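# Hang picture frame level on screw shank

## Task

Get the picture frame hanging on the screw unaided and level, resting on the screw's shank (not its head) at the point where it balances, while the loose-standing display board is still upright on its own when you finish.

## Robot and tools

Setup: two simulated arms, left_arm and right_arm, each ending in a two-finger gripper. Occasionally a held part may be tugged or a loose object nudged. Anything that ends up off the table, whether fallen or set down there, fails the job. Drops, releasing a part that is still moving, slams, hard impacts and very strong pushes reduce the result. A hard collision or squeeze between the two arms can end the scene as failed. Any arm stop is a cost. Smooth, low-effort, quick motion is slightly better.

Frame: all positions are in metres in one scene frame. The origin sits at table-top height, halfway between the nominal arm bases. +z points up, +x points out over the table, and left_arm is on the +y side; the arm names do not match image left/right. Real bases are offset from nominal; only a BASES line, if present, gives their calibrated spots. Reported hand poses may be off by a few cm, more at long reach. For each gripper, the fingers point along its +z axis and close along its y axis. end_effector_position is the point between the pads, about 5 mm short of the fingertips.

Row format, used by both execute_actions and move: a single list of 16 numbers covering both arms. The first 8 are left_arm: x, y, z, qw, qx, qy, qz, opening. The next 8 are the same for right_arm. Include both halves even if only one arm moves. x, y, z is an absolute target position in metres and the quaternion is an absolute target orientation, w first, both in the scene frame; together these form a pose. Opening ranges from -1 (closed) to +1 (fully open, 0.070 m) and is also absolute. To hold an arm still, resend its whole pose from the last result taken before it stopped, plus the opening you want. To keep an orientation fixed, send the same target quaternion every time, not the possibly drifted reported one.

execute_actions: {"actions": [...], "cameras": [...]}. It does one of three things. An empty list reads the state and includes pictures. A single action {"rows": [[16 numbers],...], "steps": n}, with n at most 15 and default 15, runs one row per 1/30 s step and repeats the last row if rows run out. It is rejected, sending nothing, if any target lies more than 0.6 m from that arm's last reported position along any of its gripper's axes. A single wait {"steps": n}, n up to 300, counts from the last result, so your reply time is included. An action needs at least 5 steps. Its result is taken 5 steps before the action ends, and those steps run while you reply. Pictures come only with an empty list or when cameras requests them.

move: target is one row, or a list of up to 15 rows, with no 0.6 m limit. Each gripper travels in a straight line to its pose, rotating the shorter way. Everything finishes together in at least 0.5 s and is cut off at 10 s. speed is in m/s, 0.002 to 0.5, default 0.25; rotation is capped at twice that in rad/s. You may give one speed per target. blend (m) rounds the corners between list targets; the default 0 stops at each. blocking=false returns after about 0.5 s while motion continues. Paths do not avoid obstacles or the other arm. The gripper lags and can overshoot, more when fast or when the arm is nearly straight. Avoid paths near an arm's own base, because they can flip its shoulder posture. A faster move, or a target pushed further past contact, hits or presses harder. First-target openings are sent at the start. Openings for later targets are sent after the arms stop there. The result adds a move: line with the outcome (done, off_target, moving, held, fault, ...) and limits (paced means clipped, held means steps withheld). An arm not named in the outcome is done, meaning within 3 mm and 2 degrees and at rest. Neither done nor off_target tells you about contact.

wait: seconds from 0 to 10. It returns early when a move ends. stop: brakes the running move, and needs room to brake. zoom_image: camera plus region [x0,y0,x1,y1] in image pixels, at most 504x504, on the latest image from that camera. finished_scene: scene number 1 or 2. The goal must then hold without the robot.

Control details: each step, the command is clipped to within 70 mm and 16 degrees of the measured pose. Joint targets move at most 3 rad/s. Hand target in a result is the pose the controller is currently driving toward. A step that was HELD keeps being retried. A clearance check blocks commands that bring the arms too close, except finger to finger, but contact can still happen.

Gripping: grip_measured uses the same scale as opening. To grasp, command about 0.05 below the reading at first contact for full force, or less for a lighter grip. Allow at least about 1.0 s to go from fully open to closed. Parts under 2 mm wide get less force. Each pad gives roughly 20 N.

Faults: contact torque at a joint's limit stops that arm for 10 s. Limits are 21.6 N m for waist, shoulder and elbow, and 7.52 N m for the wrist joints. The wrist motors only produce about 4 N m, so heavy loads can make them yield. Holding loads, keeping an arm stretched out, or pushing against something heats the motors. MOTOR HOT appears at 65 °C. At 80 °C that arm goes limp and drops its load for 30 to 60 s or more. Joint torque readings include the arm's own weight, offsets and noise.

Cameras: cam_head_left, cam_head_right, cam_left_wrist, cam_right_wrist, each 896x504, with calibration provided. Wrist camera images may lag slightly while the arm moves.

Each tool is called after "Request:" as name(argument=value, ...) on one line, values as JSON.

## Session

Request:
execute_actions(actions=[], cameras=["all"])

Scene clock: 0.00 s of 4500.00 s.
left_arm: end_effector_position=(+0.3510, +0.5999, +0.2155) grip_measured=+0.59 end_effector_quat_wxyz=(+0.247, -0.380, +0.744, +0.491) | right_arm: end_effector_position=(+0.3748, -0.3621, +0.2306) grip_measured=+0.98 end_effector_quat_wxyz=(+0.266, -0.127, +0.954, +0.046)
Joint positions: left_arm=[0.435 2.012 -1.399 1.391 1.016 -1.325 0.056] | right_arm=[-0.326 1.505 -1.187 0.405 0.93 -0.792 0.069]
Joint torques (N m): no reading
Motor temperatures (°C): left_arm=[31 31 32 33 36 30] | right_arm=[30 30 33 35 39 32]
Hand target: left_arm +0.3510, +0.5999, +0.2155; +0.247, -0.380, +0.744, +0.491 | right_arm +0.3748, -0.3621, +0.2306; +0.266, -0.127, +0.954, +0.046

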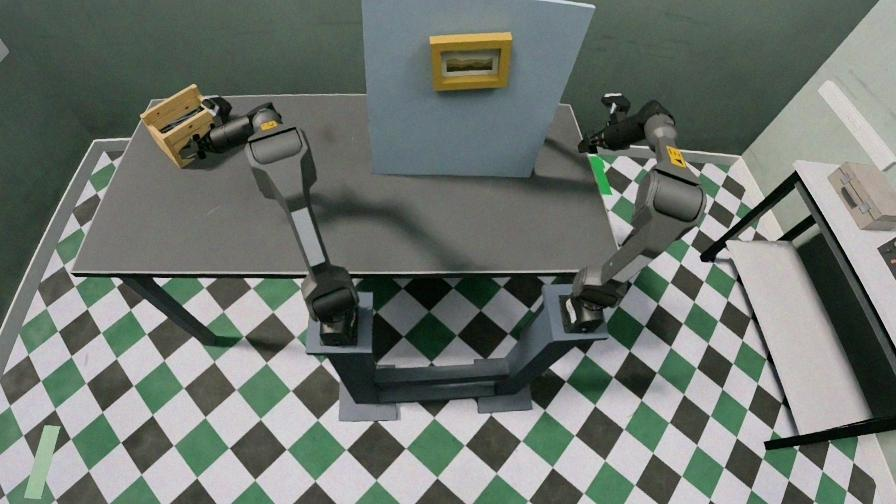

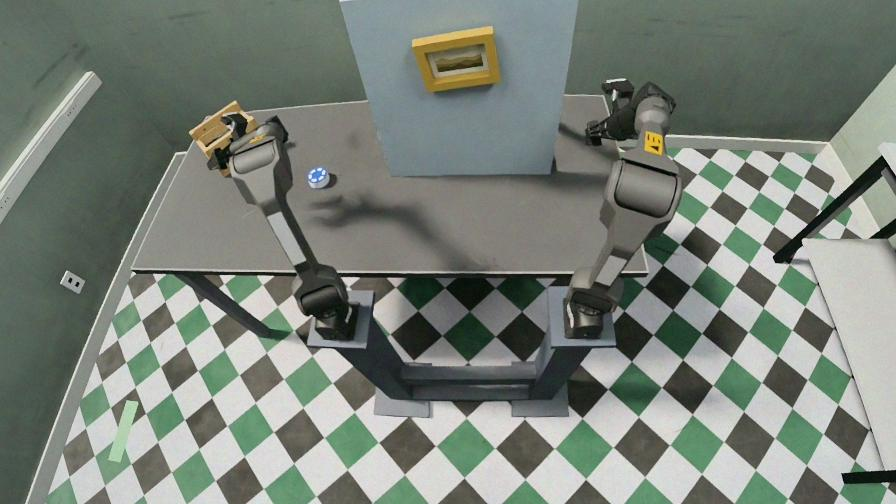

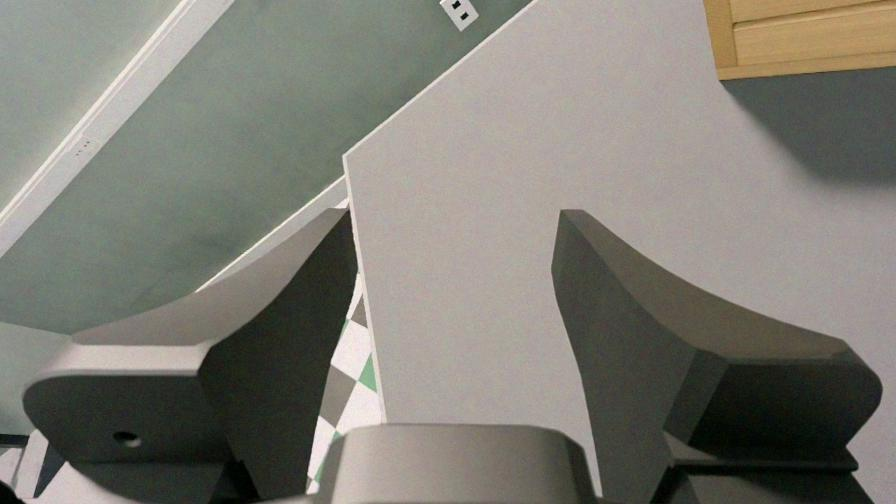

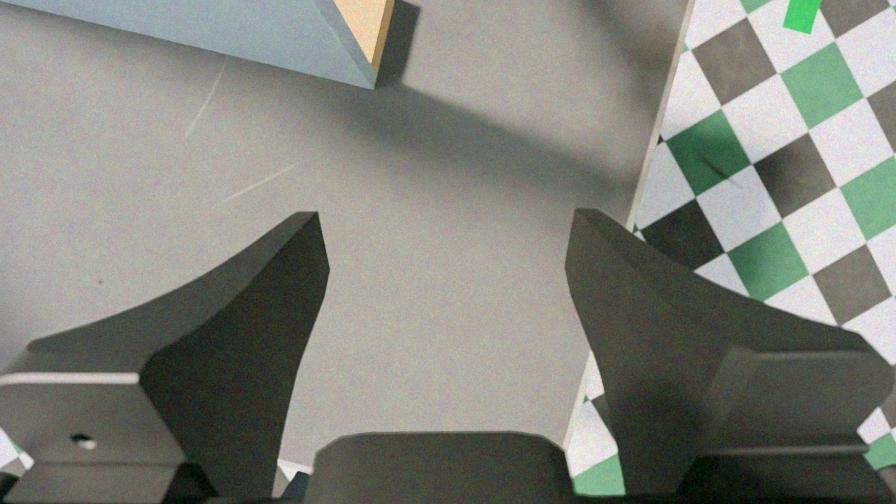

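Request:
zoom_image(camera="cam_head_left", region=[360, 0, 600, 180])

Request:
zoom_image(camera="cam_head_right", region=[340, 0, 580, 180])

Request:
zoom_image(camera="cam_head_left", region=[420, 20, 530, 100])

Request:
zoom_image(camera="cam_head_right", region=[400, 15, 510, 100])

Scaled by 2.100 from the camera's 896x504 image, which has a finer 1280x720 frame.

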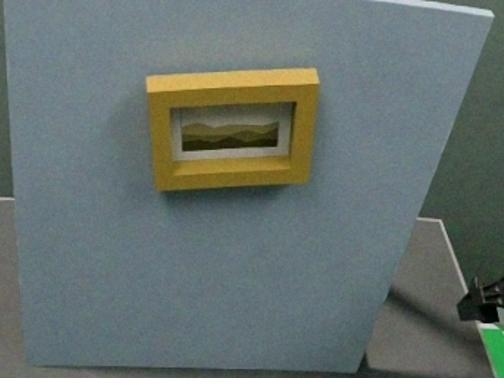

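Scaled by 2.100 from the camera's 896x504 image, which has a finer 1280x720 frame.

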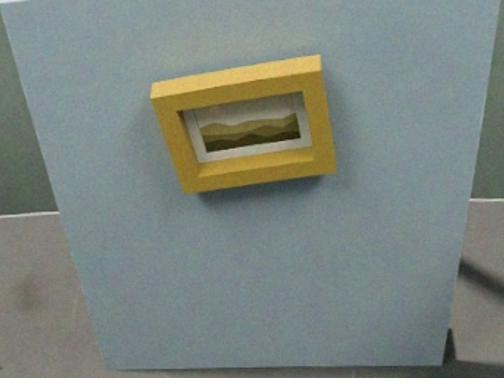

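Scaled by 4.582 from the camera's 896x504 image, which has a finer 1280x720 frame.

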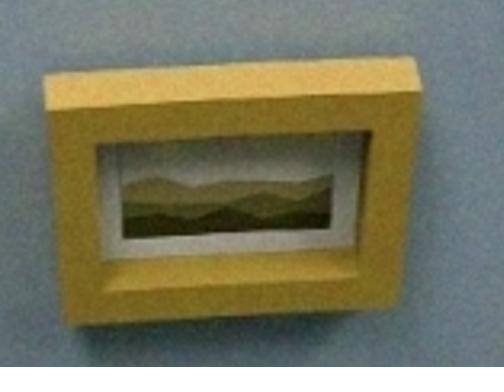

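Scaled by 4.582 from the camera's 896x504 image, which has a finer 1280x720 frame.

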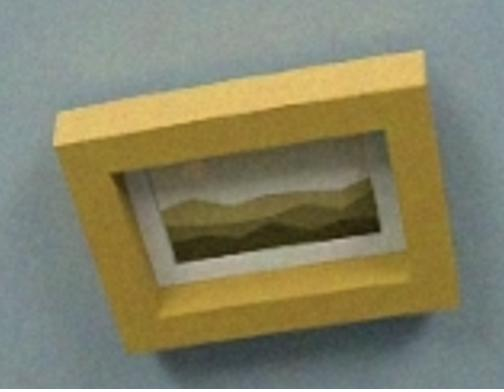

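Request:
move(target=[0.3510, 0.5999, 0.2155, 0.247, -0.380, 0.744, 0.491, 0.59, 0.345, -0.29, 0.37, 0.4056, 0.4056, 0.5792, 0.5792, 0.98], speed=0.2, cameras=["cam_right_wrist"])

Scene clock: 17.67 s of 4500.00 s.
left_arm: end_effector_position=(+0.3508, +0.6000, +0.2155) grip_measured=+0.59 end_effector_quat_wxyz=(+0.247, -0.380, +0.744, +0.491) | right_arm: end_effector_position=(+0.3447, -0.2901, +0.3700) grip_measured=+0.98 end_effector_quat_wxyz=(+0.387, +0.413, +0.601, +0.565)
Joint positions: left_arm=[0.435 2.013 -1.399 1.391 1.018 -1.325 0.056] | right_arm=[-0.456 1.063 -0.675 1.75 0.865 -0.342 0.069]
Joint torques (N m): left_arm=[-0.64 -7.77 -3.31 0.48 0.49 -0.09] | right_arm=[0.08 -2.13 -4.63 0.74 0.32 -0.21]
Motor temperatures (°C): left_arm=[31 32 33 33 36 30] | right_arm=[30 31 34 35 39 32]
Hand target: left_arm +0.3510, +0.5999, +0.2155; +0.247, -0.380, +0.744, +0.491 | right_arm +0.3448, -0.2901, +0.3703; +0.387, +0.412, +0.601, +0.565
Off the commanded pose: left_arm 0.000 m, 0 deg | right_arm 0.000 m, 4 deg.
joint sent to its limit (right arm) — joint 4 (forearm roll), upper limit.
Kept back: nothing.
move: off_target (right_arm)
camera_calibration:
cam_right_wrist: T_world_to_cam=[[-0.0819631, 0.0118347, -0.996565, 0.40109], [-0.851073, 0.519493, 0.0761663, 0.40965], [0.51861, 0.854393, -0.0325071, 0.199484], [0, 0, 0, 1]] pos_world=[0.278062, -0.387995, 0.374995]
Images, in order (width x height): cam_right_wrist 896x504.

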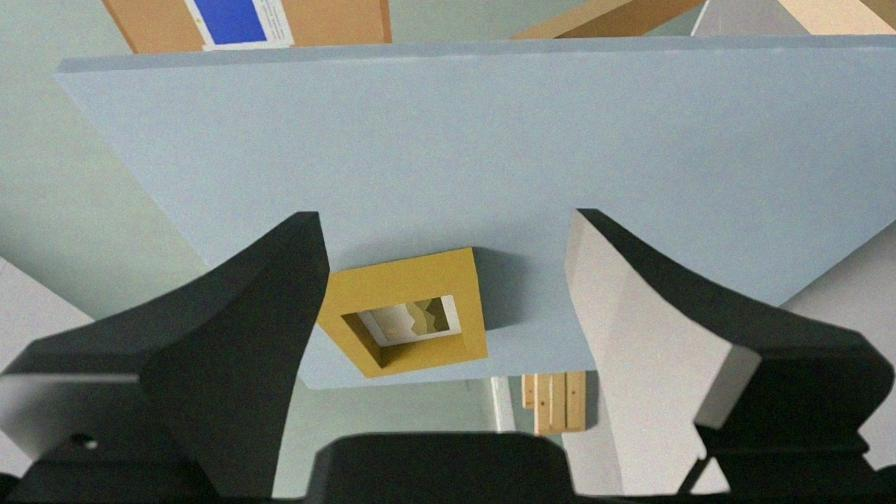

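Request:
zoom_image(camera="cam_right_wrist", region=[300, 220, 540, 400])

Scaled by 2.100 from the camera's 896x504 image, which has a finer 1280x720 frame.

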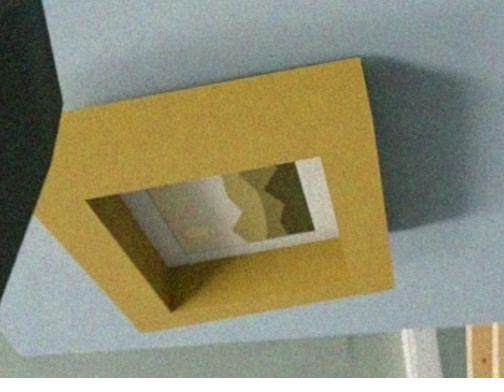

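Request:
zoom_image(camera="cam_right_wrist", region=[320, 235, 500, 385])

Scaled by 2.800 from the camera's 896x504 image, which has a finer 1280x720 frame.

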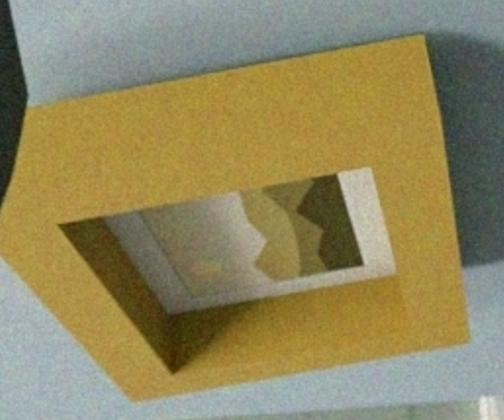

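Request:
move(target=[[0.3510, 0.5999, 0.2155, 0.247, -0.380, 0.744, 0.491, 0.59, 0.33, -0.2, 0.47, 0.5217, 0, 0.8531, 0, 0.98], [0.3510, 0.5999, 0.2155, 0.247, -0.380, 0.744, 0.491, 0.59, 0.43, -0.05, 0.534, 0.5217, 0, 0.8531, 0, 0.98]], speed=0.2, blend=0.03, cameras=["cam_right_wrist", "cam_head_left"])

Scene clock: 27.20 s of 4500.00 s.
left_arm: end_effector_position=(+0.3508, +0.6000, +0.2155) grip_measured=+0.59 end_effector_quat_wxyz=(+0.247, -0.380, +0.744, +0.491) | right_arm: end_effector_position=(+0.4297, -0.0497, +0.5337) grip_measured=+0.98 end_effector_quat_wxyz=(+0.589, -0.026, +0.806, +0.041)
Joint positions: left_arm=[0.435 2.013 -1.399 1.391 1.018 -1.325 0.056] | right_arm=[0.867 1.921 -2.527 -0.757 1.216 0.625 0.069]
Joint torques (N m): left_arm=[-0.6 -7.84 -3.17 0.58 0.43 -0.06] | right_arm=[-0.47 -7.95 -2.99 -0.63 -0.38 0.07]
Motor temperatures (°C): left_arm=[31 33 33 33 36 30] | right_arm=[30 30 34 35 39 32]
Hand target: left_arm +0.3510, +0.5999, +0.2155; +0.247, -0.380, +0.744, +0.491 | right_arm +0.4299, -0.0502, +0.5336; +0.589, -0.025, +0.807, +0.041
Off the commanded pose: left_arm 0.000 m, 0 deg | right_arm 0.001 m, 11 deg.
joint sent to its limit (right arm) — joint 5 (wrist pitch), upper limit.
Kept back: nothing.
move: off_target (right_arm)
camera_calibration:
cam_right_wrist: T_world_to_cam=[[0.0691166, -0.995129, -0.0703, -0.040994], [-0.822679, -0.0169956, -0.568251, 0.649655], [0.564288, 0.0971099, -0.819847, 0.318268], [0, 0, 0, 1]] pos_world=[0.357696, -0.0606601, 0.627216]
Images, in order (width x height): cam_head_left 896x504, cam_right_wrist 896x504.

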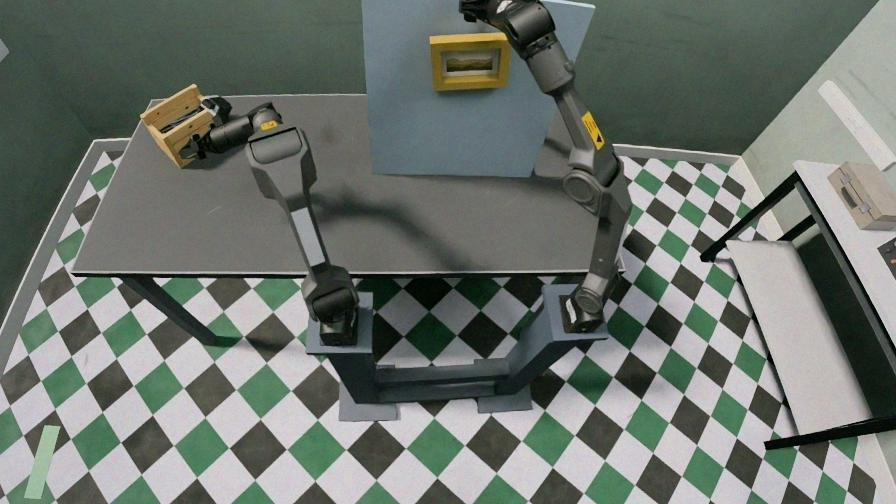

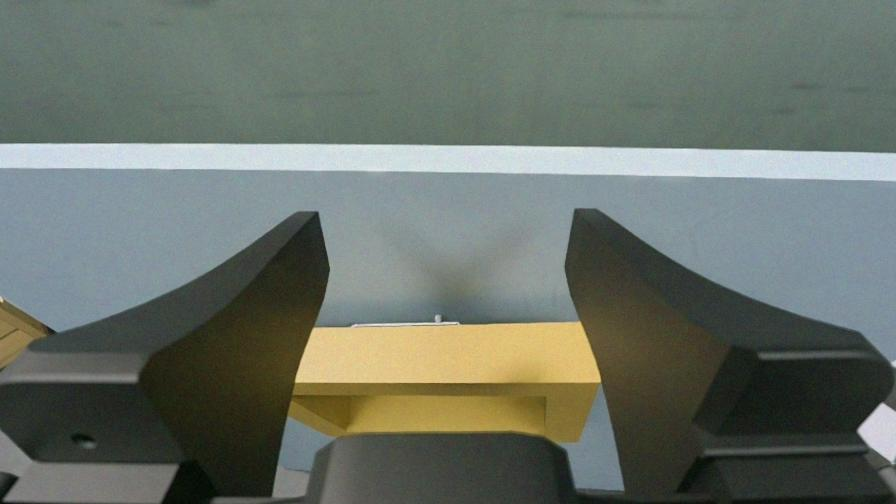

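Request:
zoom_image(camera="cam_right_wrist", region=[310, 280, 560, 400])

Request:
zoom_image(camera="cam_right_wrist", region=[330, 295, 480, 355])

Scaled by 2.016 from the camera's 896x504 image, which has a finer 1280x720 frame.

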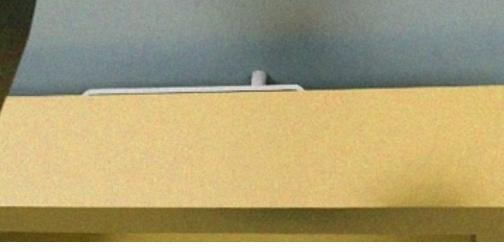

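Scaled by 3.360 from the camera's 896x504 image, which has a finer 1280x720 frame.

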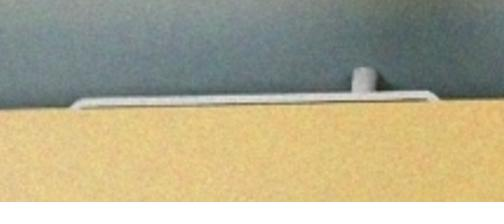

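Request:
move(target=[[0.3510, 0.5999, 0.2155, 0.247, -0.380, 0.744, 0.491, 0.59, 0.33, -0.15, 0.48, 0.589, -0.026, 0.806, 0.041, 0.98], [0.3510, 0.5999, 0.2155, 0.247, -0.380, 0.744, 0.491, 0.59, 0.32, -0.09, 0.33, 0.4664, 0.3913, 0.6078, 0.5099, 0.98]], speed=0.2, blend=0.03, cameras=["cam_right_wrist", "cam_head_left", "cam_head_right"])

Scene clock: 40.27 s of 4500.00 s.
left_arm: end_effector_position=(+0.3508, +0.6000, +0.2155) grip_measured=+0.59 end_effector_quat_wxyz=(+0.247, -0.380, +0.744, +0.491) | right_arm: end_effector_position=(+0.3200, -0.0899, +0.3305) grip_measured=+0.98 end_effector_quat_wxyz=(+0.467, +0.391, +0.607, +0.510)
Joint positions: left_arm=[0.435 2.013 -1.399 1.391 1.018 -1.325 0.056] | right_arm=[1.057 1.29 -0.648 1.12 -0.89 0.529 0.069]
Joint torques (N m): left_arm=[-0.43 -7.82 -3.02 0.68 0.33 0] | right_arm=[-0.14 -2.63 -3.53 -0.89 -0.47 0.19]
Motor temperatures (°C): left_arm=[31 33 33 33 36 30] | right_arm=[30 31 34 35 39 32]
Hand target: left_arm +0.3510, +0.5999, +0.2155; +0.247, -0.380, +0.744, +0.491 | right_arm +0.3200, -0.0900, +0.3300; +0.466, +0.391, +0.608, +0.510
Off the commanded pose: left_arm 0.000 m, 0 deg | right_arm 0.001 m, 0 deg.
Kept back: nothing.
move: done; limits=paced
camera_calibration:
cam_right_wrist: T_world_to_cam=[[-0.0184108, -0.139001, -0.990121, 0.321325], [-0.794248, 0.603552, -0.0699628, 0.325259], [0.607315, 0.785113, -0.121513, 0.0347073], [0, 0, 0, 1]] pos_world=[0.243174, -0.178896, 0.345124]
Images, in order (width x height): cam_head_left 896x504, cam_head_right 896x504, cam_right_wrist 896x504.

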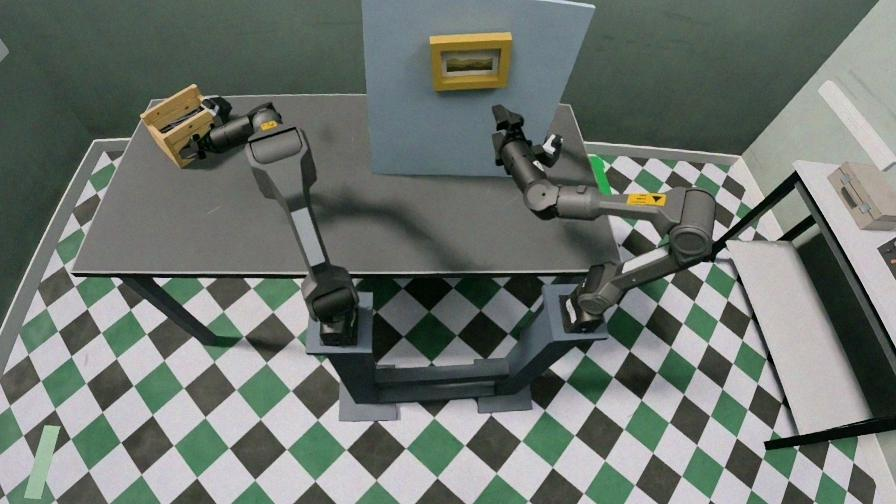

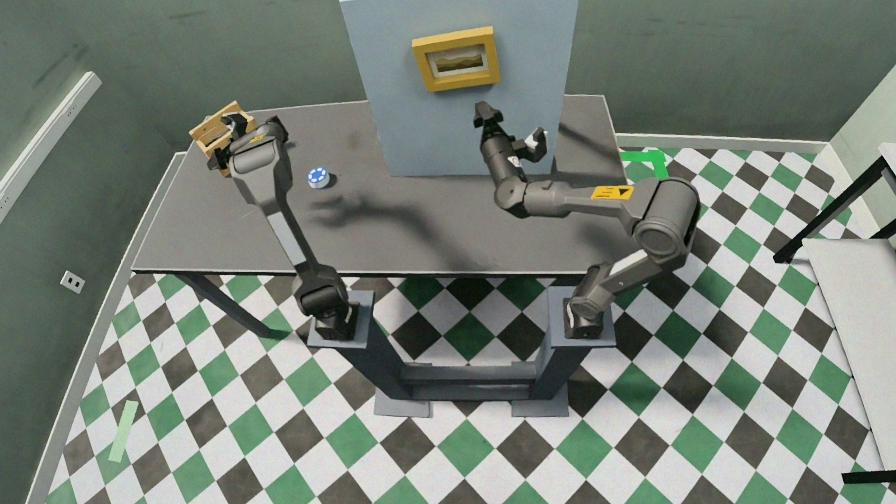

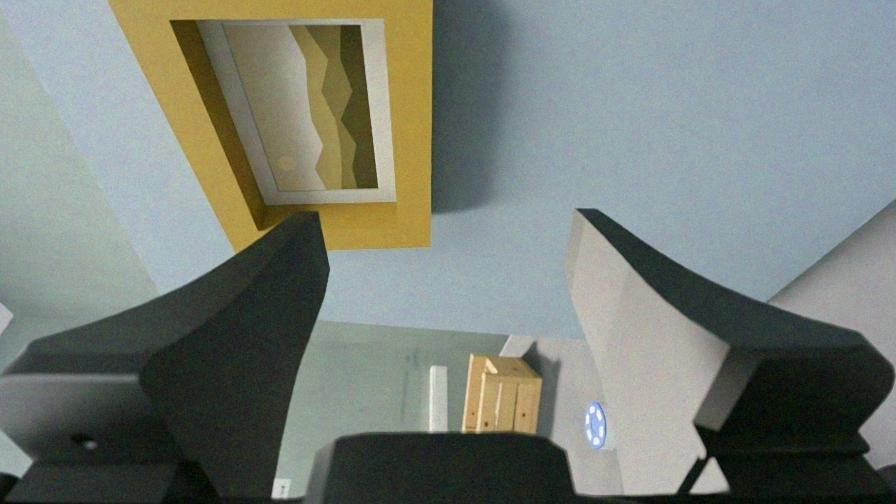

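Request:
move(target=[0.3510, 0.5999, 0.2155, 0.247, -0.380, 0.744, 0.491, 0.59, 0.365, -0.058, 0.345, 0.4664, 0.3913, 0.6078, 0.5099, 0.98], speed=0.1, cameras=["cam_right_wrist"])

Scene clock: 42.77 s of 4500.00 s.
left_arm: end_effector_position=(+0.3508, +0.6000, +0.2155) grip_measured=+0.59 end_effector_quat_wxyz=(+0.247, -0.380, +0.744, +0.491) | right_arm: end_effector_position=(+0.3653, -0.0577, +0.3452) grip_measured=+0.98 end_effector_quat_wxyz=(+0.466, +0.392, +0.608, +0.510)
Joint positions: left_arm=[0.435 2.013 -1.399 1.391 1.018 -1.325 0.056] | right_arm=[0.962 1.453 -0.864 1.082 -0.792 0.516 0.069]
Joint torques (N m): left_arm=[-0.43 -7.82 -2.87 0.72 0.28 0] | right_arm=[0.43 -5.63 -3.41 -0.73 -0.64 -0.1]
Motor temperatures (°C): left_arm=[31 33 33 33 36 30] | right_arm=[30 31 34 35 39 32]
Hand target: left_arm +0.3510, +0.5999, +0.2155; +0.247, -0.380, +0.744, +0.491 | right_arm +0.3650, -0.0580, +0.3450; +0.466, +0.391, +0.608, +0.510
Off the commanded pose: left_arm 0.000 m, 0 deg | right_arm 0.000 m, 0 deg.
Kept back: nothing.
move: done
camera_calibration:
cam_right_wrist: T_world_to_cam=[[-0.0197596, -0.138441, -0.990174, 0.341711], [-0.794172, 0.603812, -0.0685733, 0.342343], [0.607372, 0.785013, -0.121877, -0.0161731], [0, 0, 0, 1]] pos_world=[0.288455, -0.146708, 0.359857]
Images, in order (width x height): cam_right_wrist 896x504.

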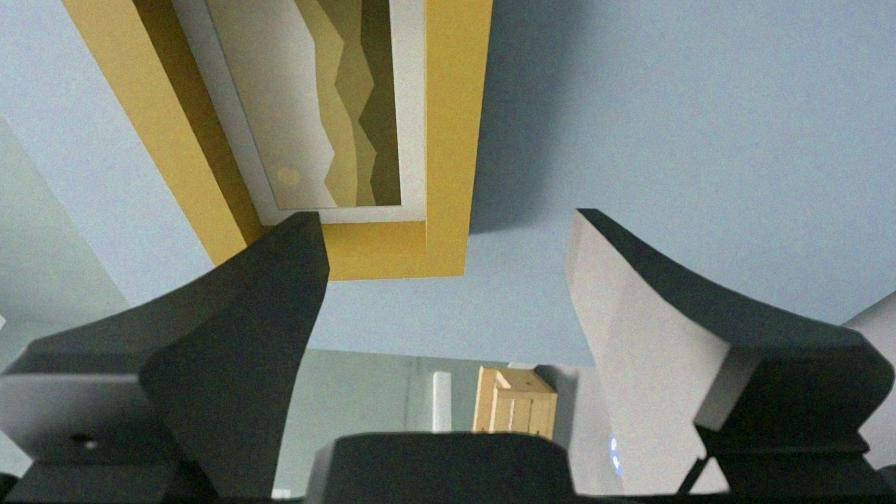

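Request:
move(target=[0.3510, 0.5999, 0.2155, 0.247, -0.380, 0.744, 0.491, 0.59, 0.365, -0.085, 0.26, 0.4664, 0.3913, 0.6078, 0.5099, 0.98], speed=0.15, cameras=["cam_right_wrist"])

Scene clock: 45.43 s of 4500.00 s.
left_arm: end_effector_position=(+0.3508, +0.6000, +0.2155) grip_measured=+0.59 end_effector_quat_wxyz=(+0.247, -0.380, +0.744, +0.491) | right_arm: end_effector_position=(+0.3649, -0.0850, +0.2595) grip_measured=+0.98 end_effector_quat_wxyz=(+0.466, +0.391, +0.608, +0.510)
Joint positions: left_arm=[0.435 2.013 -1.399 1.391 1.018 -1.325 0.056] | right_arm=[0.888 1.582 -0.589 0.744 -0.998 0.97 0.069]
Joint torques (N m): left_arm=[-0.39 -8 -2.85 0.74 0.27 0.01] | right_arm=[0.17 -5.5 -3.82 -0.43 -0.61 -0.22]
Motor temperatures (°C): left_arm=[31 33 33 33 36 30] | right_arm=[30 31 34 35 39 32]
Hand target: left_arm +0.3510, +0.5999, +0.2155; +0.247, -0.380, +0.744, +0.491 | right_arm +0.3650, -0.0850, +0.2600; +0.466, +0.391, +0.608, +0.510
Off the commanded pose: left_arm 0.000 m, 0 deg | right_arm 0.000 m, 0 deg.
Kept back: nothing.
move: done
camera_calibration:
cam_right_wrist: T_world_to_cam=[[-0.019937, -0.139996, -0.989951, 0.25293], [-0.794377, 0.603454, -0.0693403, 0.352903], [0.607098, 0.785012, -0.123241, -0.00448131], [0, 0, 0, 1]] pos_world=[0.288101, -0.174034, 0.274307]
Images, in order (width x height): cam_right_wrist 896x504.

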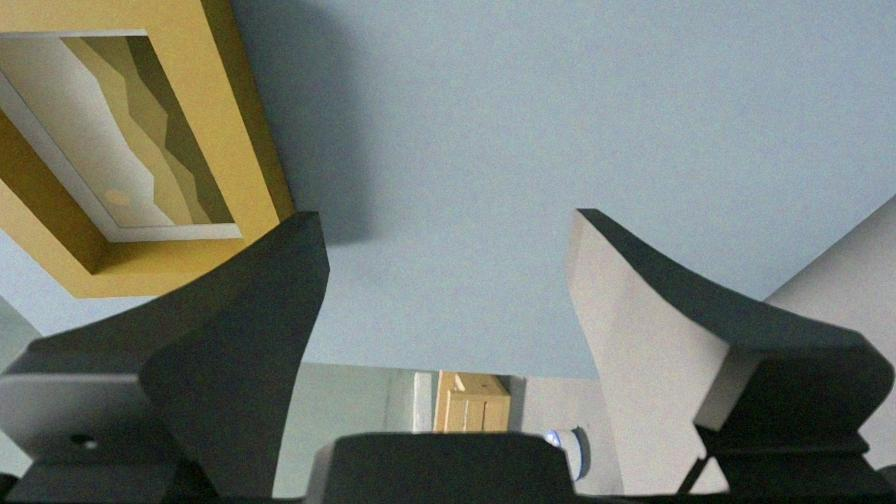

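Request:
zoom_image(camera="cam_right_wrist", region=[0, 0, 380, 300])

Scaled by 1.326 from the camera's 896x504 image, which has a finer 1280x720 frame.

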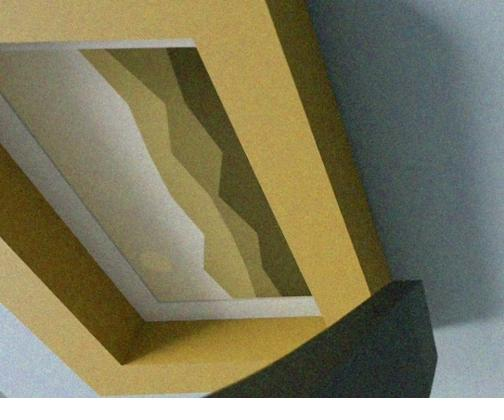

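Request:
move(target=[0.3510, 0.5999, 0.2155, 0.247, -0.380, 0.744, 0.491, 0.59, 0.374, -0.052, 0.34, 0.4577, 0.4014, 0.5965, 0.5231, 0.5], speed=0.12, cameras=["cam_right_wrist"])

Scene clock: 49.70 s of 4500.00 s.
left_arm: end_effector_position=(+0.3508, +0.6000, +0.2155) grip_measured=+0.59 end_effector_quat_wxyz=(+0.247, -0.380, +0.744, +0.491) | right_arm: end_effector_position=(+0.3741, -0.0518, +0.3407) grip_measured=+0.50 end_effector_quat_wxyz=(+0.458, +0.401, +0.596, +0.523)
Joint positions: left_arm=[0.435 2.013 -1.399 1.391 1.018 -1.325 0.056] | right_arm=[0.947 1.497 -0.879 1.029 -0.801 0.613 0.053]
Joint torques (N m): left_arm=[-0.27 -8.02 -2.78 0.75 0.21 0] | right_arm=[0.27 -5.07 -3.4 -0.83 -0.54 0.18]
Motor temperatures (°C): left_arm=[31 33 33 33 36 30] | right_arm=[30 31 34 35 39 32]
Hand target: left_arm +0.3510, +0.5999, +0.2155; +0.247, -0.380, +0.744, +0.491 | right_arm +0.3740, -0.0520, +0.3400; +0.458, +0.401, +0.596, +0.523
Off the commanded pose: left_arm 0.000 m, 0 deg | right_arm 0.001 m, 0 deg.
Kept back: nothing.
move: done
camera_calibration:
cam_right_wrist: T_world_to_cam=[[-0.0188393, -0.0951018, -0.995289, 0.341844], [-0.79409, 0.606284, -0.0429007, 0.336807], [0.607508, 0.789541, -0.0869414, -0.0383636], [0, 0, 0, 1]] pos_world=[0.297201, -0.141401, 0.351347]
Images, in order (width x height): cam_right_wrist 896x504.

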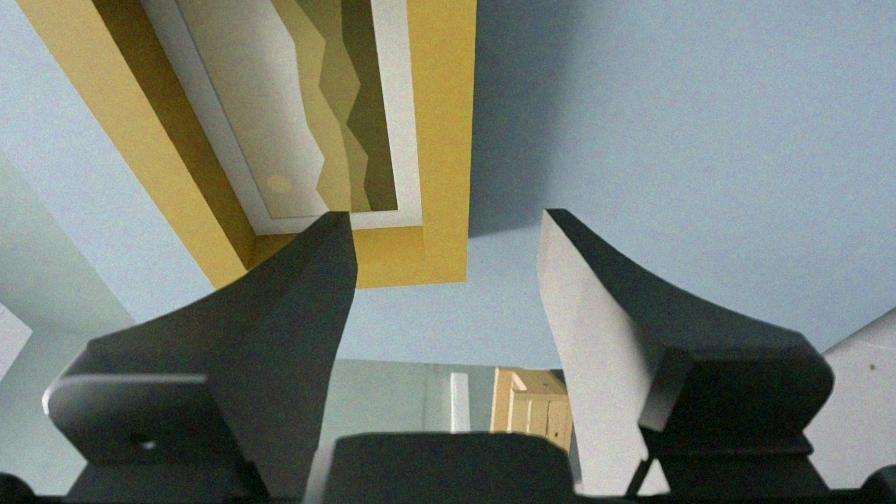

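Request:
move(target=[0.3510, 0.5999, 0.2155, 0.247, -0.380, 0.744, 0.491, 0.59, 0.412, -0.042, 0.3405, 0.4585, 0.4005, 0.5970, 0.5223, 0.5], speed=0.06, cameras=["cam_right_wrist", "cam_head_right"])

Scene clock: 51.10 s of 4500.00 s.
left_arm: end_effector_position=(+0.3508, +0.6000, +0.2155) grip_measured=+0.59 end_effector_quat_wxyz=(+0.247, -0.380, +0.744, +0.491) | right_arm: end_effector_position=(+0.4124, -0.0419, +0.3405) grip_measured=+0.50 end_effector_quat_wxyz=(+0.459, +0.401, +0.597, +0.522)
Joint positions: left_arm=[0.435 2.013 -1.399 1.391 1.018 -1.325 0.056] | right_arm=[0.858 1.605 -1.002 0.956 -0.728 0.65 0.053]
Joint torques (N m): left_arm=[-0.5 -7.91 -2.71 0.78 0.2 0] | right_arm=[0.76 -6.56 -3.59 -0.59 -0.66 0.08]
Motor temperatures (°C): left_arm=[31 33 33 33 36 30] | right_arm=[30 31 34 35 39 32]
Hand target: left_arm +0.3510, +0.5999, +0.2155; +0.247, -0.380, +0.744, +0.491 | right_arm +0.4120, -0.0420, +0.3405; +0.459, +0.401, +0.597, +0.522
Off the commanded pose: left_arm 0.000 m, 0 deg | right_arm 0.000 m, 0 deg.
Kept back: nothing.
move: done
camera_calibration:
cam_right_wrist: T_world_to_cam=[[-0.0188588, -0.0989416, -0.994915, 0.343024], [-0.794092, 0.606113, -0.0452241, 0.36198], [0.607505, 0.789201, -0.0899993, -0.068458], [0, 0, 0, 1]] pos_world=[0.335503, -0.131434, 0.351488]
Images, in order (width x height): cam_head_right 896x504, cam_right_wrist 896x504.

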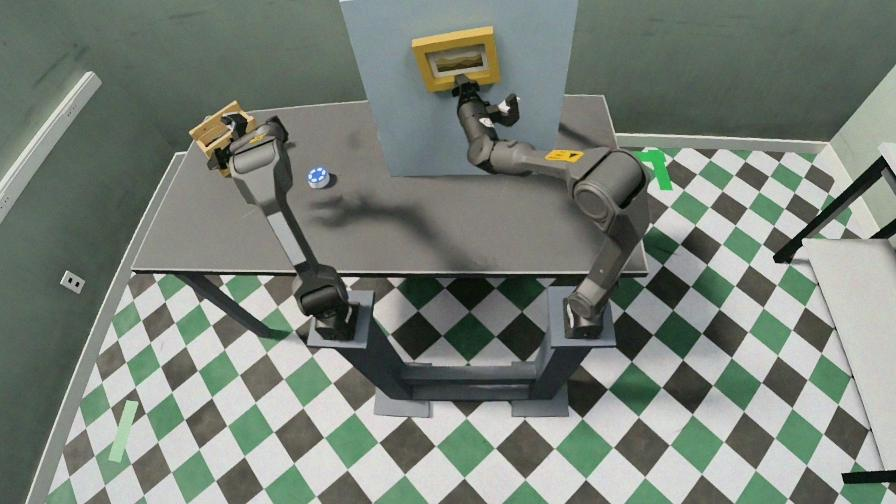

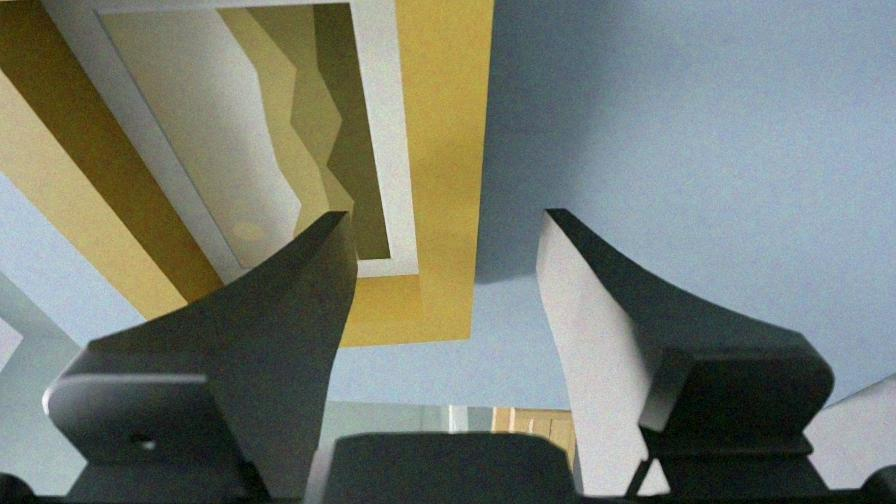

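Request:
move(target=[0.3510, 0.5999, 0.2155, 0.247, -0.380, 0.744, 0.491, 0.59, 0.430, -0.037, 0.3405, 0.4585, 0.4005, 0.5970, 0.5223, 0.5], speed=0.03, cameras=["cam_right_wrist"])

Scene clock: 52.23 s of 4500.00 s.
left_arm: end_effector_position=(+0.3508, +0.6000, +0.2155) grip_measured=+0.59 end_effector_quat_wxyz=(+0.247, -0.380, +0.744, +0.491) | right_arm: end_effector_position=(+0.4302, -0.0370, +0.3405) grip_measured=+0.50 end_effector_quat_wxyz=(+0.459, +0.401, +0.597, +0.522)
Joint positions: left_arm=[0.435 2.013 -1.399 1.391 1.018 -1.325 0.056] | right_arm=[0.824 1.657 -1.067 0.932 -0.697 0.661 0.053]
Joint torques (N m): left_arm=[-0.3 -7.99 -2.66 0.78 0.19 0.01] | right_arm=[0.18 -6.3 -4.07 -0.65 -0.57 0.14]
Motor temperatures (°C): left_arm=[31 33 33 33 36 30] | right_arm=[30 31 34 35 39 32]
Hand target: left_arm +0.3510, +0.5999, +0.2155; +0.247, -0.380, +0.744, +0.491 | right_arm +0.4300, -0.0370, +0.3405; +0.459, +0.401, +0.597, +0.522
Off the commanded pose: left_arm 0.000 m, 0 deg | right_arm 0.000 m, 0 deg.
Kept back: nothing.
move: done
camera_calibration:
cam_right_wrist: T_world_to_cam=[[-0.0190835, -0.0987482, -0.994929, 0.343958], [-0.794021, 0.606227, -0.044939, 0.372965], [0.607591, 0.789137, -0.0899771, -0.0832135], [0, 0, 0, 1]] pos_world=[0.353265, -0.126469, 0.351488]
Images, in order (width x height): cam_right_wrist 896x504.

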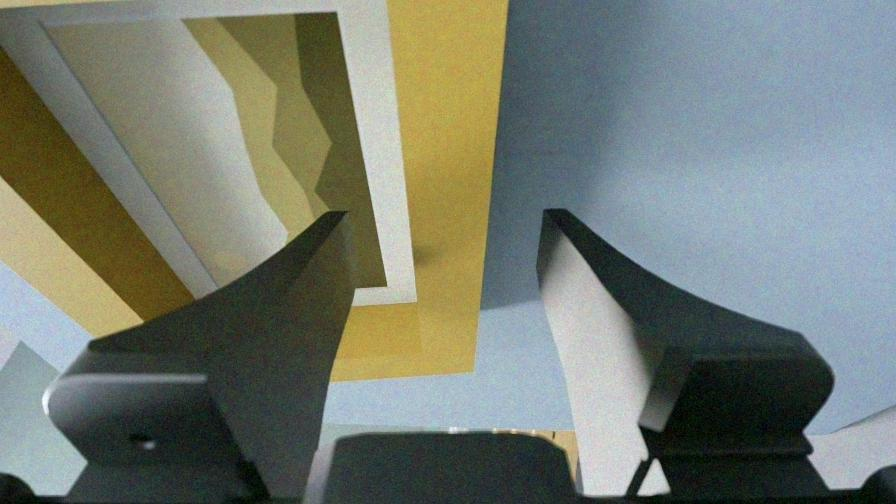

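Request:
move(target=[0.3510, 0.5999, 0.2155, 0.247, -0.380, 0.744, 0.491, 0.59, 0.438, -0.036, 0.3405, 0.4585, 0.4005, 0.5970, 0.5223, 0.5], speed=0.02, cameras=["cam_right_wrist"])

Scene clock: 53.40 s of 4500.00 s.
left_arm: end_effector_position=(+0.3508, +0.6000, +0.2155) grip_measured=+0.59 end_effector_quat_wxyz=(+0.247, -0.380, +0.744, +0.491) | right_arm: end_effector_position=(+0.4381, -0.0361, +0.3406) grip_measured=+0.50 end_effector_quat_wxyz=(+0.459, +0.401, +0.597, +0.522)
Joint positions: left_arm=[0.435 2.013 -1.399 1.391 1.018 -1.325 0.056] | right_arm=[0.808 1.677 -1.093 0.918 -0.682 0.668 0.053]
Joint torques (N m): left_arm=[-0.23 -7.89 -2.76 0.75 0.2 -0.01] | right_arm=[-0.05 -6.01 -4.36 -0.67 -0.54 0.15]
Motor temperatures (°C): left_arm=[31 33 33 33 36 30] | right_arm=[30 31 34 35 39 32]
Hand target: left_arm +0.3510, +0.5999, +0.2155; +0.247, -0.380, +0.744, +0.491 | right_arm +0.4380, -0.0360, +0.3405; +0.459, +0.401, +0.597, +0.522
Off the commanded pose: left_arm 0.000 m, 0 deg | right_arm 0.000 m, 0 deg.
Kept back: nothing.
move: done
camera_calibration:
cam_right_wrist: T_world_to_cam=[[-0.0184321, -0.0987854, -0.994938, 0.344076], [-0.793893, 0.606353, -0.045496, 0.378901], [0.607778, 0.789036, -0.0896014, -0.0888973], [0, 0, 0, 1]] pos_world=[0.361179, -0.125615, 0.351607]
Images, in order (width x height): cam_right_wrist 896x504.

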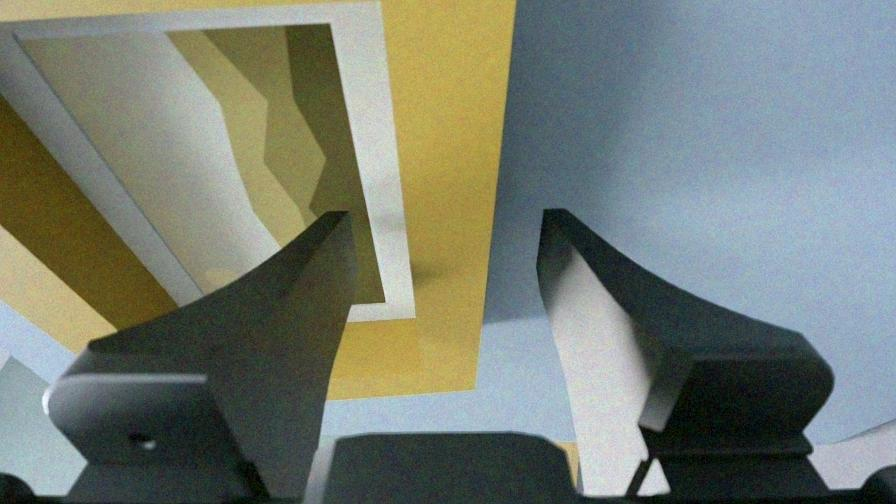

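Request:
move(target=[[0.3510, 0.5999, 0.2155, 0.247, -0.380, 0.744, 0.491, 0.59, 0.441, -0.036, 0.3405, 0.4585, 0.4005, 0.5970, 0.5223, 0.5],[0.3510, 0.5999, 0.2155, 0.247, -0.380, 0.744, 0.491, 0.59, 0.441, -0.036, 0.3405, 0.4585, 0.4005, 0.5970, 0.5223, -0.2]], speed=0.02, cameras=["cam_right_wrist"])

Scene clock: 55.70 s of 4500.00 s.
left_arm: end_effector_position=(+0.3508, +0.6000, +0.2155) grip_measured=+0.59 end_effector_quat_wxyz=(+0.247, -0.380, +0.744, +0.491) | right_arm: end_effector_position=(+0.4409, -0.0361, +0.3408) grip_measured=-0.20 end_effector_quat_wxyz=(+0.459, +0.401, +0.597, +0.522)
Joint positions: left_arm=[0.435 2.013 -1.399 1.391 1.018 -1.325 0.056] | right_arm=[0.801 1.683 -1.102 0.913 -0.676 0.671 0.028]
Joint torques (N m): left_arm=[-0.43 -8.12 -2.57 0.77 0.19 -0.02] | right_arm=[-0.26 -5.72 -4.61 -0.71 -0.5 0.15]
Motor temperatures (°C): left_arm=[31 33 33 33 36 30] | right_arm=[30 31 34 35 39 32]
Hand target: left_arm +0.3510, +0.5999, +0.2155; +0.247, -0.380, +0.744, +0.491 | right_arm +0.4410, -0.0360, +0.3405; +0.459, +0.401, +0.597, +0.522
Off the commanded pose: left_arm 0.000 m, 0 deg | right_arm 0.000 m, 0 deg.
Kept back: nothing.
move: done
camera_calibration:
cam_right_wrist: T_world_to_cam=[[-0.018537, -0.0984017, -0.994974, 0.344337], [-0.794005, 0.606231, -0.0451627, 0.381012], [0.607629, 0.789177, -0.0893692, -0.090618], [0, 0, 0, 1]] pos_world=[0.36397, -0.125584, 0.351715]
Images, in order (width x height): cam_right_wrist 896x504.

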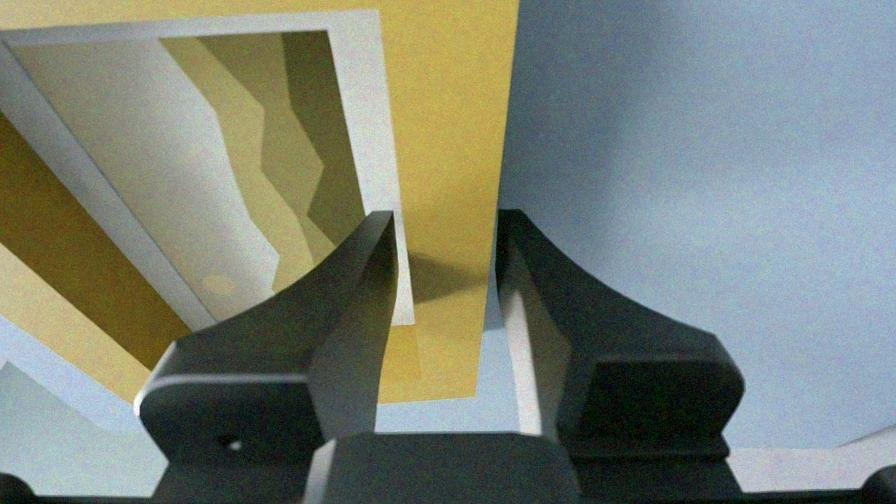

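Request:
move(target=[[0.3510, 0.5999, 0.2155, 0.247, -0.380, 0.744, 0.491, 0.59, 0.441, -0.036, 0.3397, 0.4585, 0.4005, 0.5970, 0.5223, -0.3],[0.3510, 0.5999, 0.2155, 0.247, -0.380, 0.744, 0.491, 0.59, 0.441, -0.036, 0.3397, 0.4585, 0.4005, 0.5970, 0.5223, -0.40]], speed=0.02, cameras=["cam_right_wrist"])

Scene clock: 57.93 s of 4500.00 s.
left_arm: end_effector_position=(+0.3508, +0.6000, +0.2155) grip_measured=+0.59 end_effector_quat_wxyz=(+0.247, -0.380, +0.744, +0.491) | right_arm: end_effector_position=(+0.4410, -0.0359, +0.3400) grip_measured=-0.40 end_effector_quat_wxyz=(+0.459, +0.400, +0.597, +0.522)
Joint positions: left_arm=[0.435 2.013 -1.399 1.391 1.018 -1.325 0.056] | right_arm=[0.801 1.685 -1.1 0.908 -0.679 0.675 0.021]
Joint torques (N m): left_arm=[-0.23 -8.14 -2.6 0.75 0.19 0.02] | right_arm=[0.06 -5.55 -3.36 -0.29 -0.19 0.14]
Motor temperatures (°C): left_arm=[31 33 33 33 36 30] | right_arm=[30 31 34 35 39 32]
Hand target: left_arm +0.3510, +0.5999, +0.2155; +0.247, -0.380, +0.744, +0.491 | right_arm +0.4410, -0.0360, +0.3397; +0.459, +0.401, +0.597, +0.522
Off the commanded pose: left_arm 0.000 m, 0 deg | right_arm 0.000 m, 0 deg.
Kept back: nothing.
move: done
camera_calibration:
cam_right_wrist: T_world_to_cam=[[-0.0173325, -0.0997256, -0.994864, 0.342958], [-0.794107, 0.605965, -0.0469073, 0.381591], [0.607531, 0.789215, -0.0896957, -0.090693], [0, 0, 0, 1]] pos_world=[0.364067, -0.125453, 0.350962]
Images, in order (width x height): cam_right_wrist 896x504.

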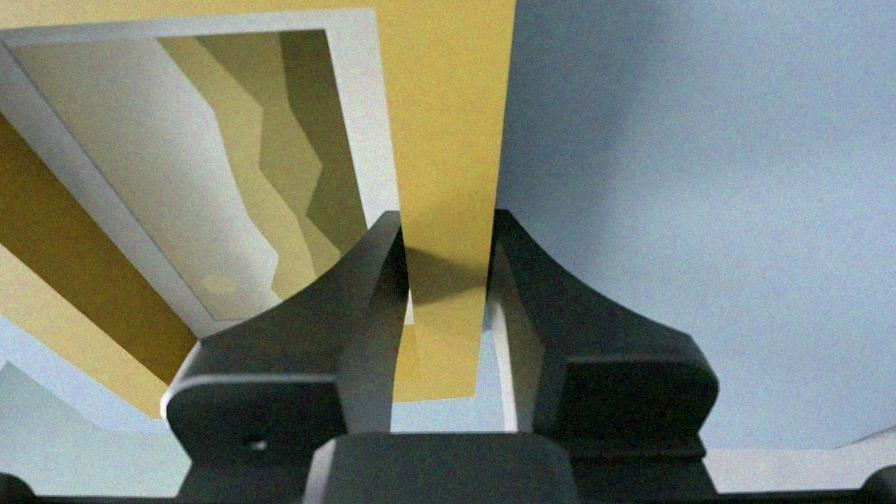

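Request:
move(target=[[0.3510, 0.5999, 0.2155, 0.247, -0.380, 0.744, 0.491, 0.59, 0.441, -0.036, 0.3397, 0.4585, 0.4005, 0.5970, 0.5223, -0.44],[0.3510, 0.5999, 0.2155, 0.247, -0.380, 0.744, 0.491, 0.59, 0.441, -0.036, 0.3397, 0.4585, 0.4005, 0.5970, 0.5223, -0.48]], speed=0.02, cameras=["cam_right_wrist"])

Scene clock: 60.13 s of 4500.00 s.
left_arm: end_effector_position=(+0.3508, +0.6000, +0.2155) grip_measured=+0.59 end_effector_quat_wxyz=(+0.247, -0.380, +0.744, +0.491) | right_arm: end_effector_position=(+0.4409, -0.0359, +0.3398) grip_measured=-0.43 end_effector_quat_wxyz=(+0.459, +0.400, +0.597, +0.522)
Joint positions: left_arm=[0.435 2.013 -1.399 1.391 1.018 -1.325 0.056] | right_arm=[0.801 1.685 -1.1 0.909 -0.678 0.675 0.02]
Joint torques (N m): left_arm=[-0.21 -8.24 -2.7 0.75 0.2 0.01] | right_arm=[-0.61 -2.9 -1.99 0.23 0.09 0.09]
Motor temperatures (°C): left_arm=[31 33 33 33 36 30] | right_arm=[30 31 34 35 39 32]
Hand target: left_arm +0.3510, +0.5999, +0.2155; +0.247, -0.380, +0.744, +0.491 | right_arm +0.4410, -0.0360, +0.3397; +0.459, +0.401, +0.597, +0.522
Off the commanded pose: left_arm 0.000 m, 0 deg | right_arm 0.000 m, 0 deg.
Kept back: nothing.
move: done
camera_calibration:
cam_right_wrist: T_world_to_cam=[[-0.0184587, -0.0993267, -0.994884, 0.343258], [-0.794274, 0.605835, -0.0457483, 0.381215], [0.607279, 0.789366, -0.0900755, -0.0904901], [0, 0, 0, 1]] pos_world=[0.364078, -0.125429, 0.35079]
Images, in order (width x height): cam_right_wrist 896x504.

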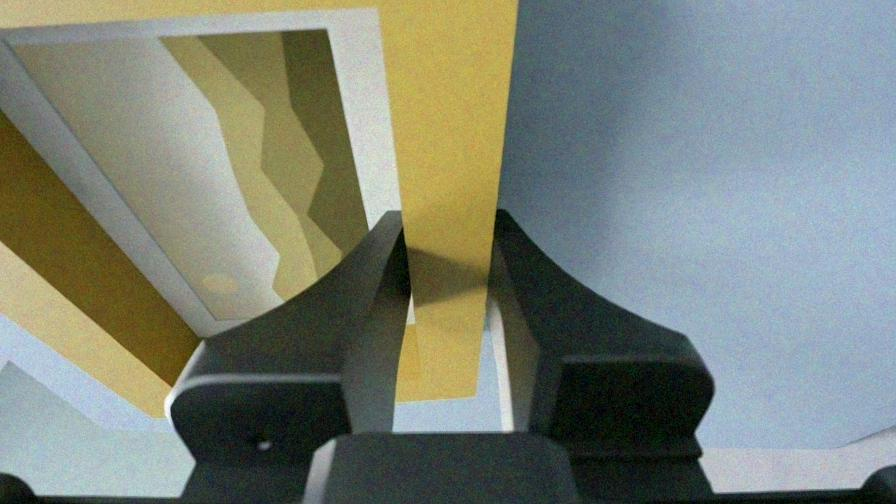

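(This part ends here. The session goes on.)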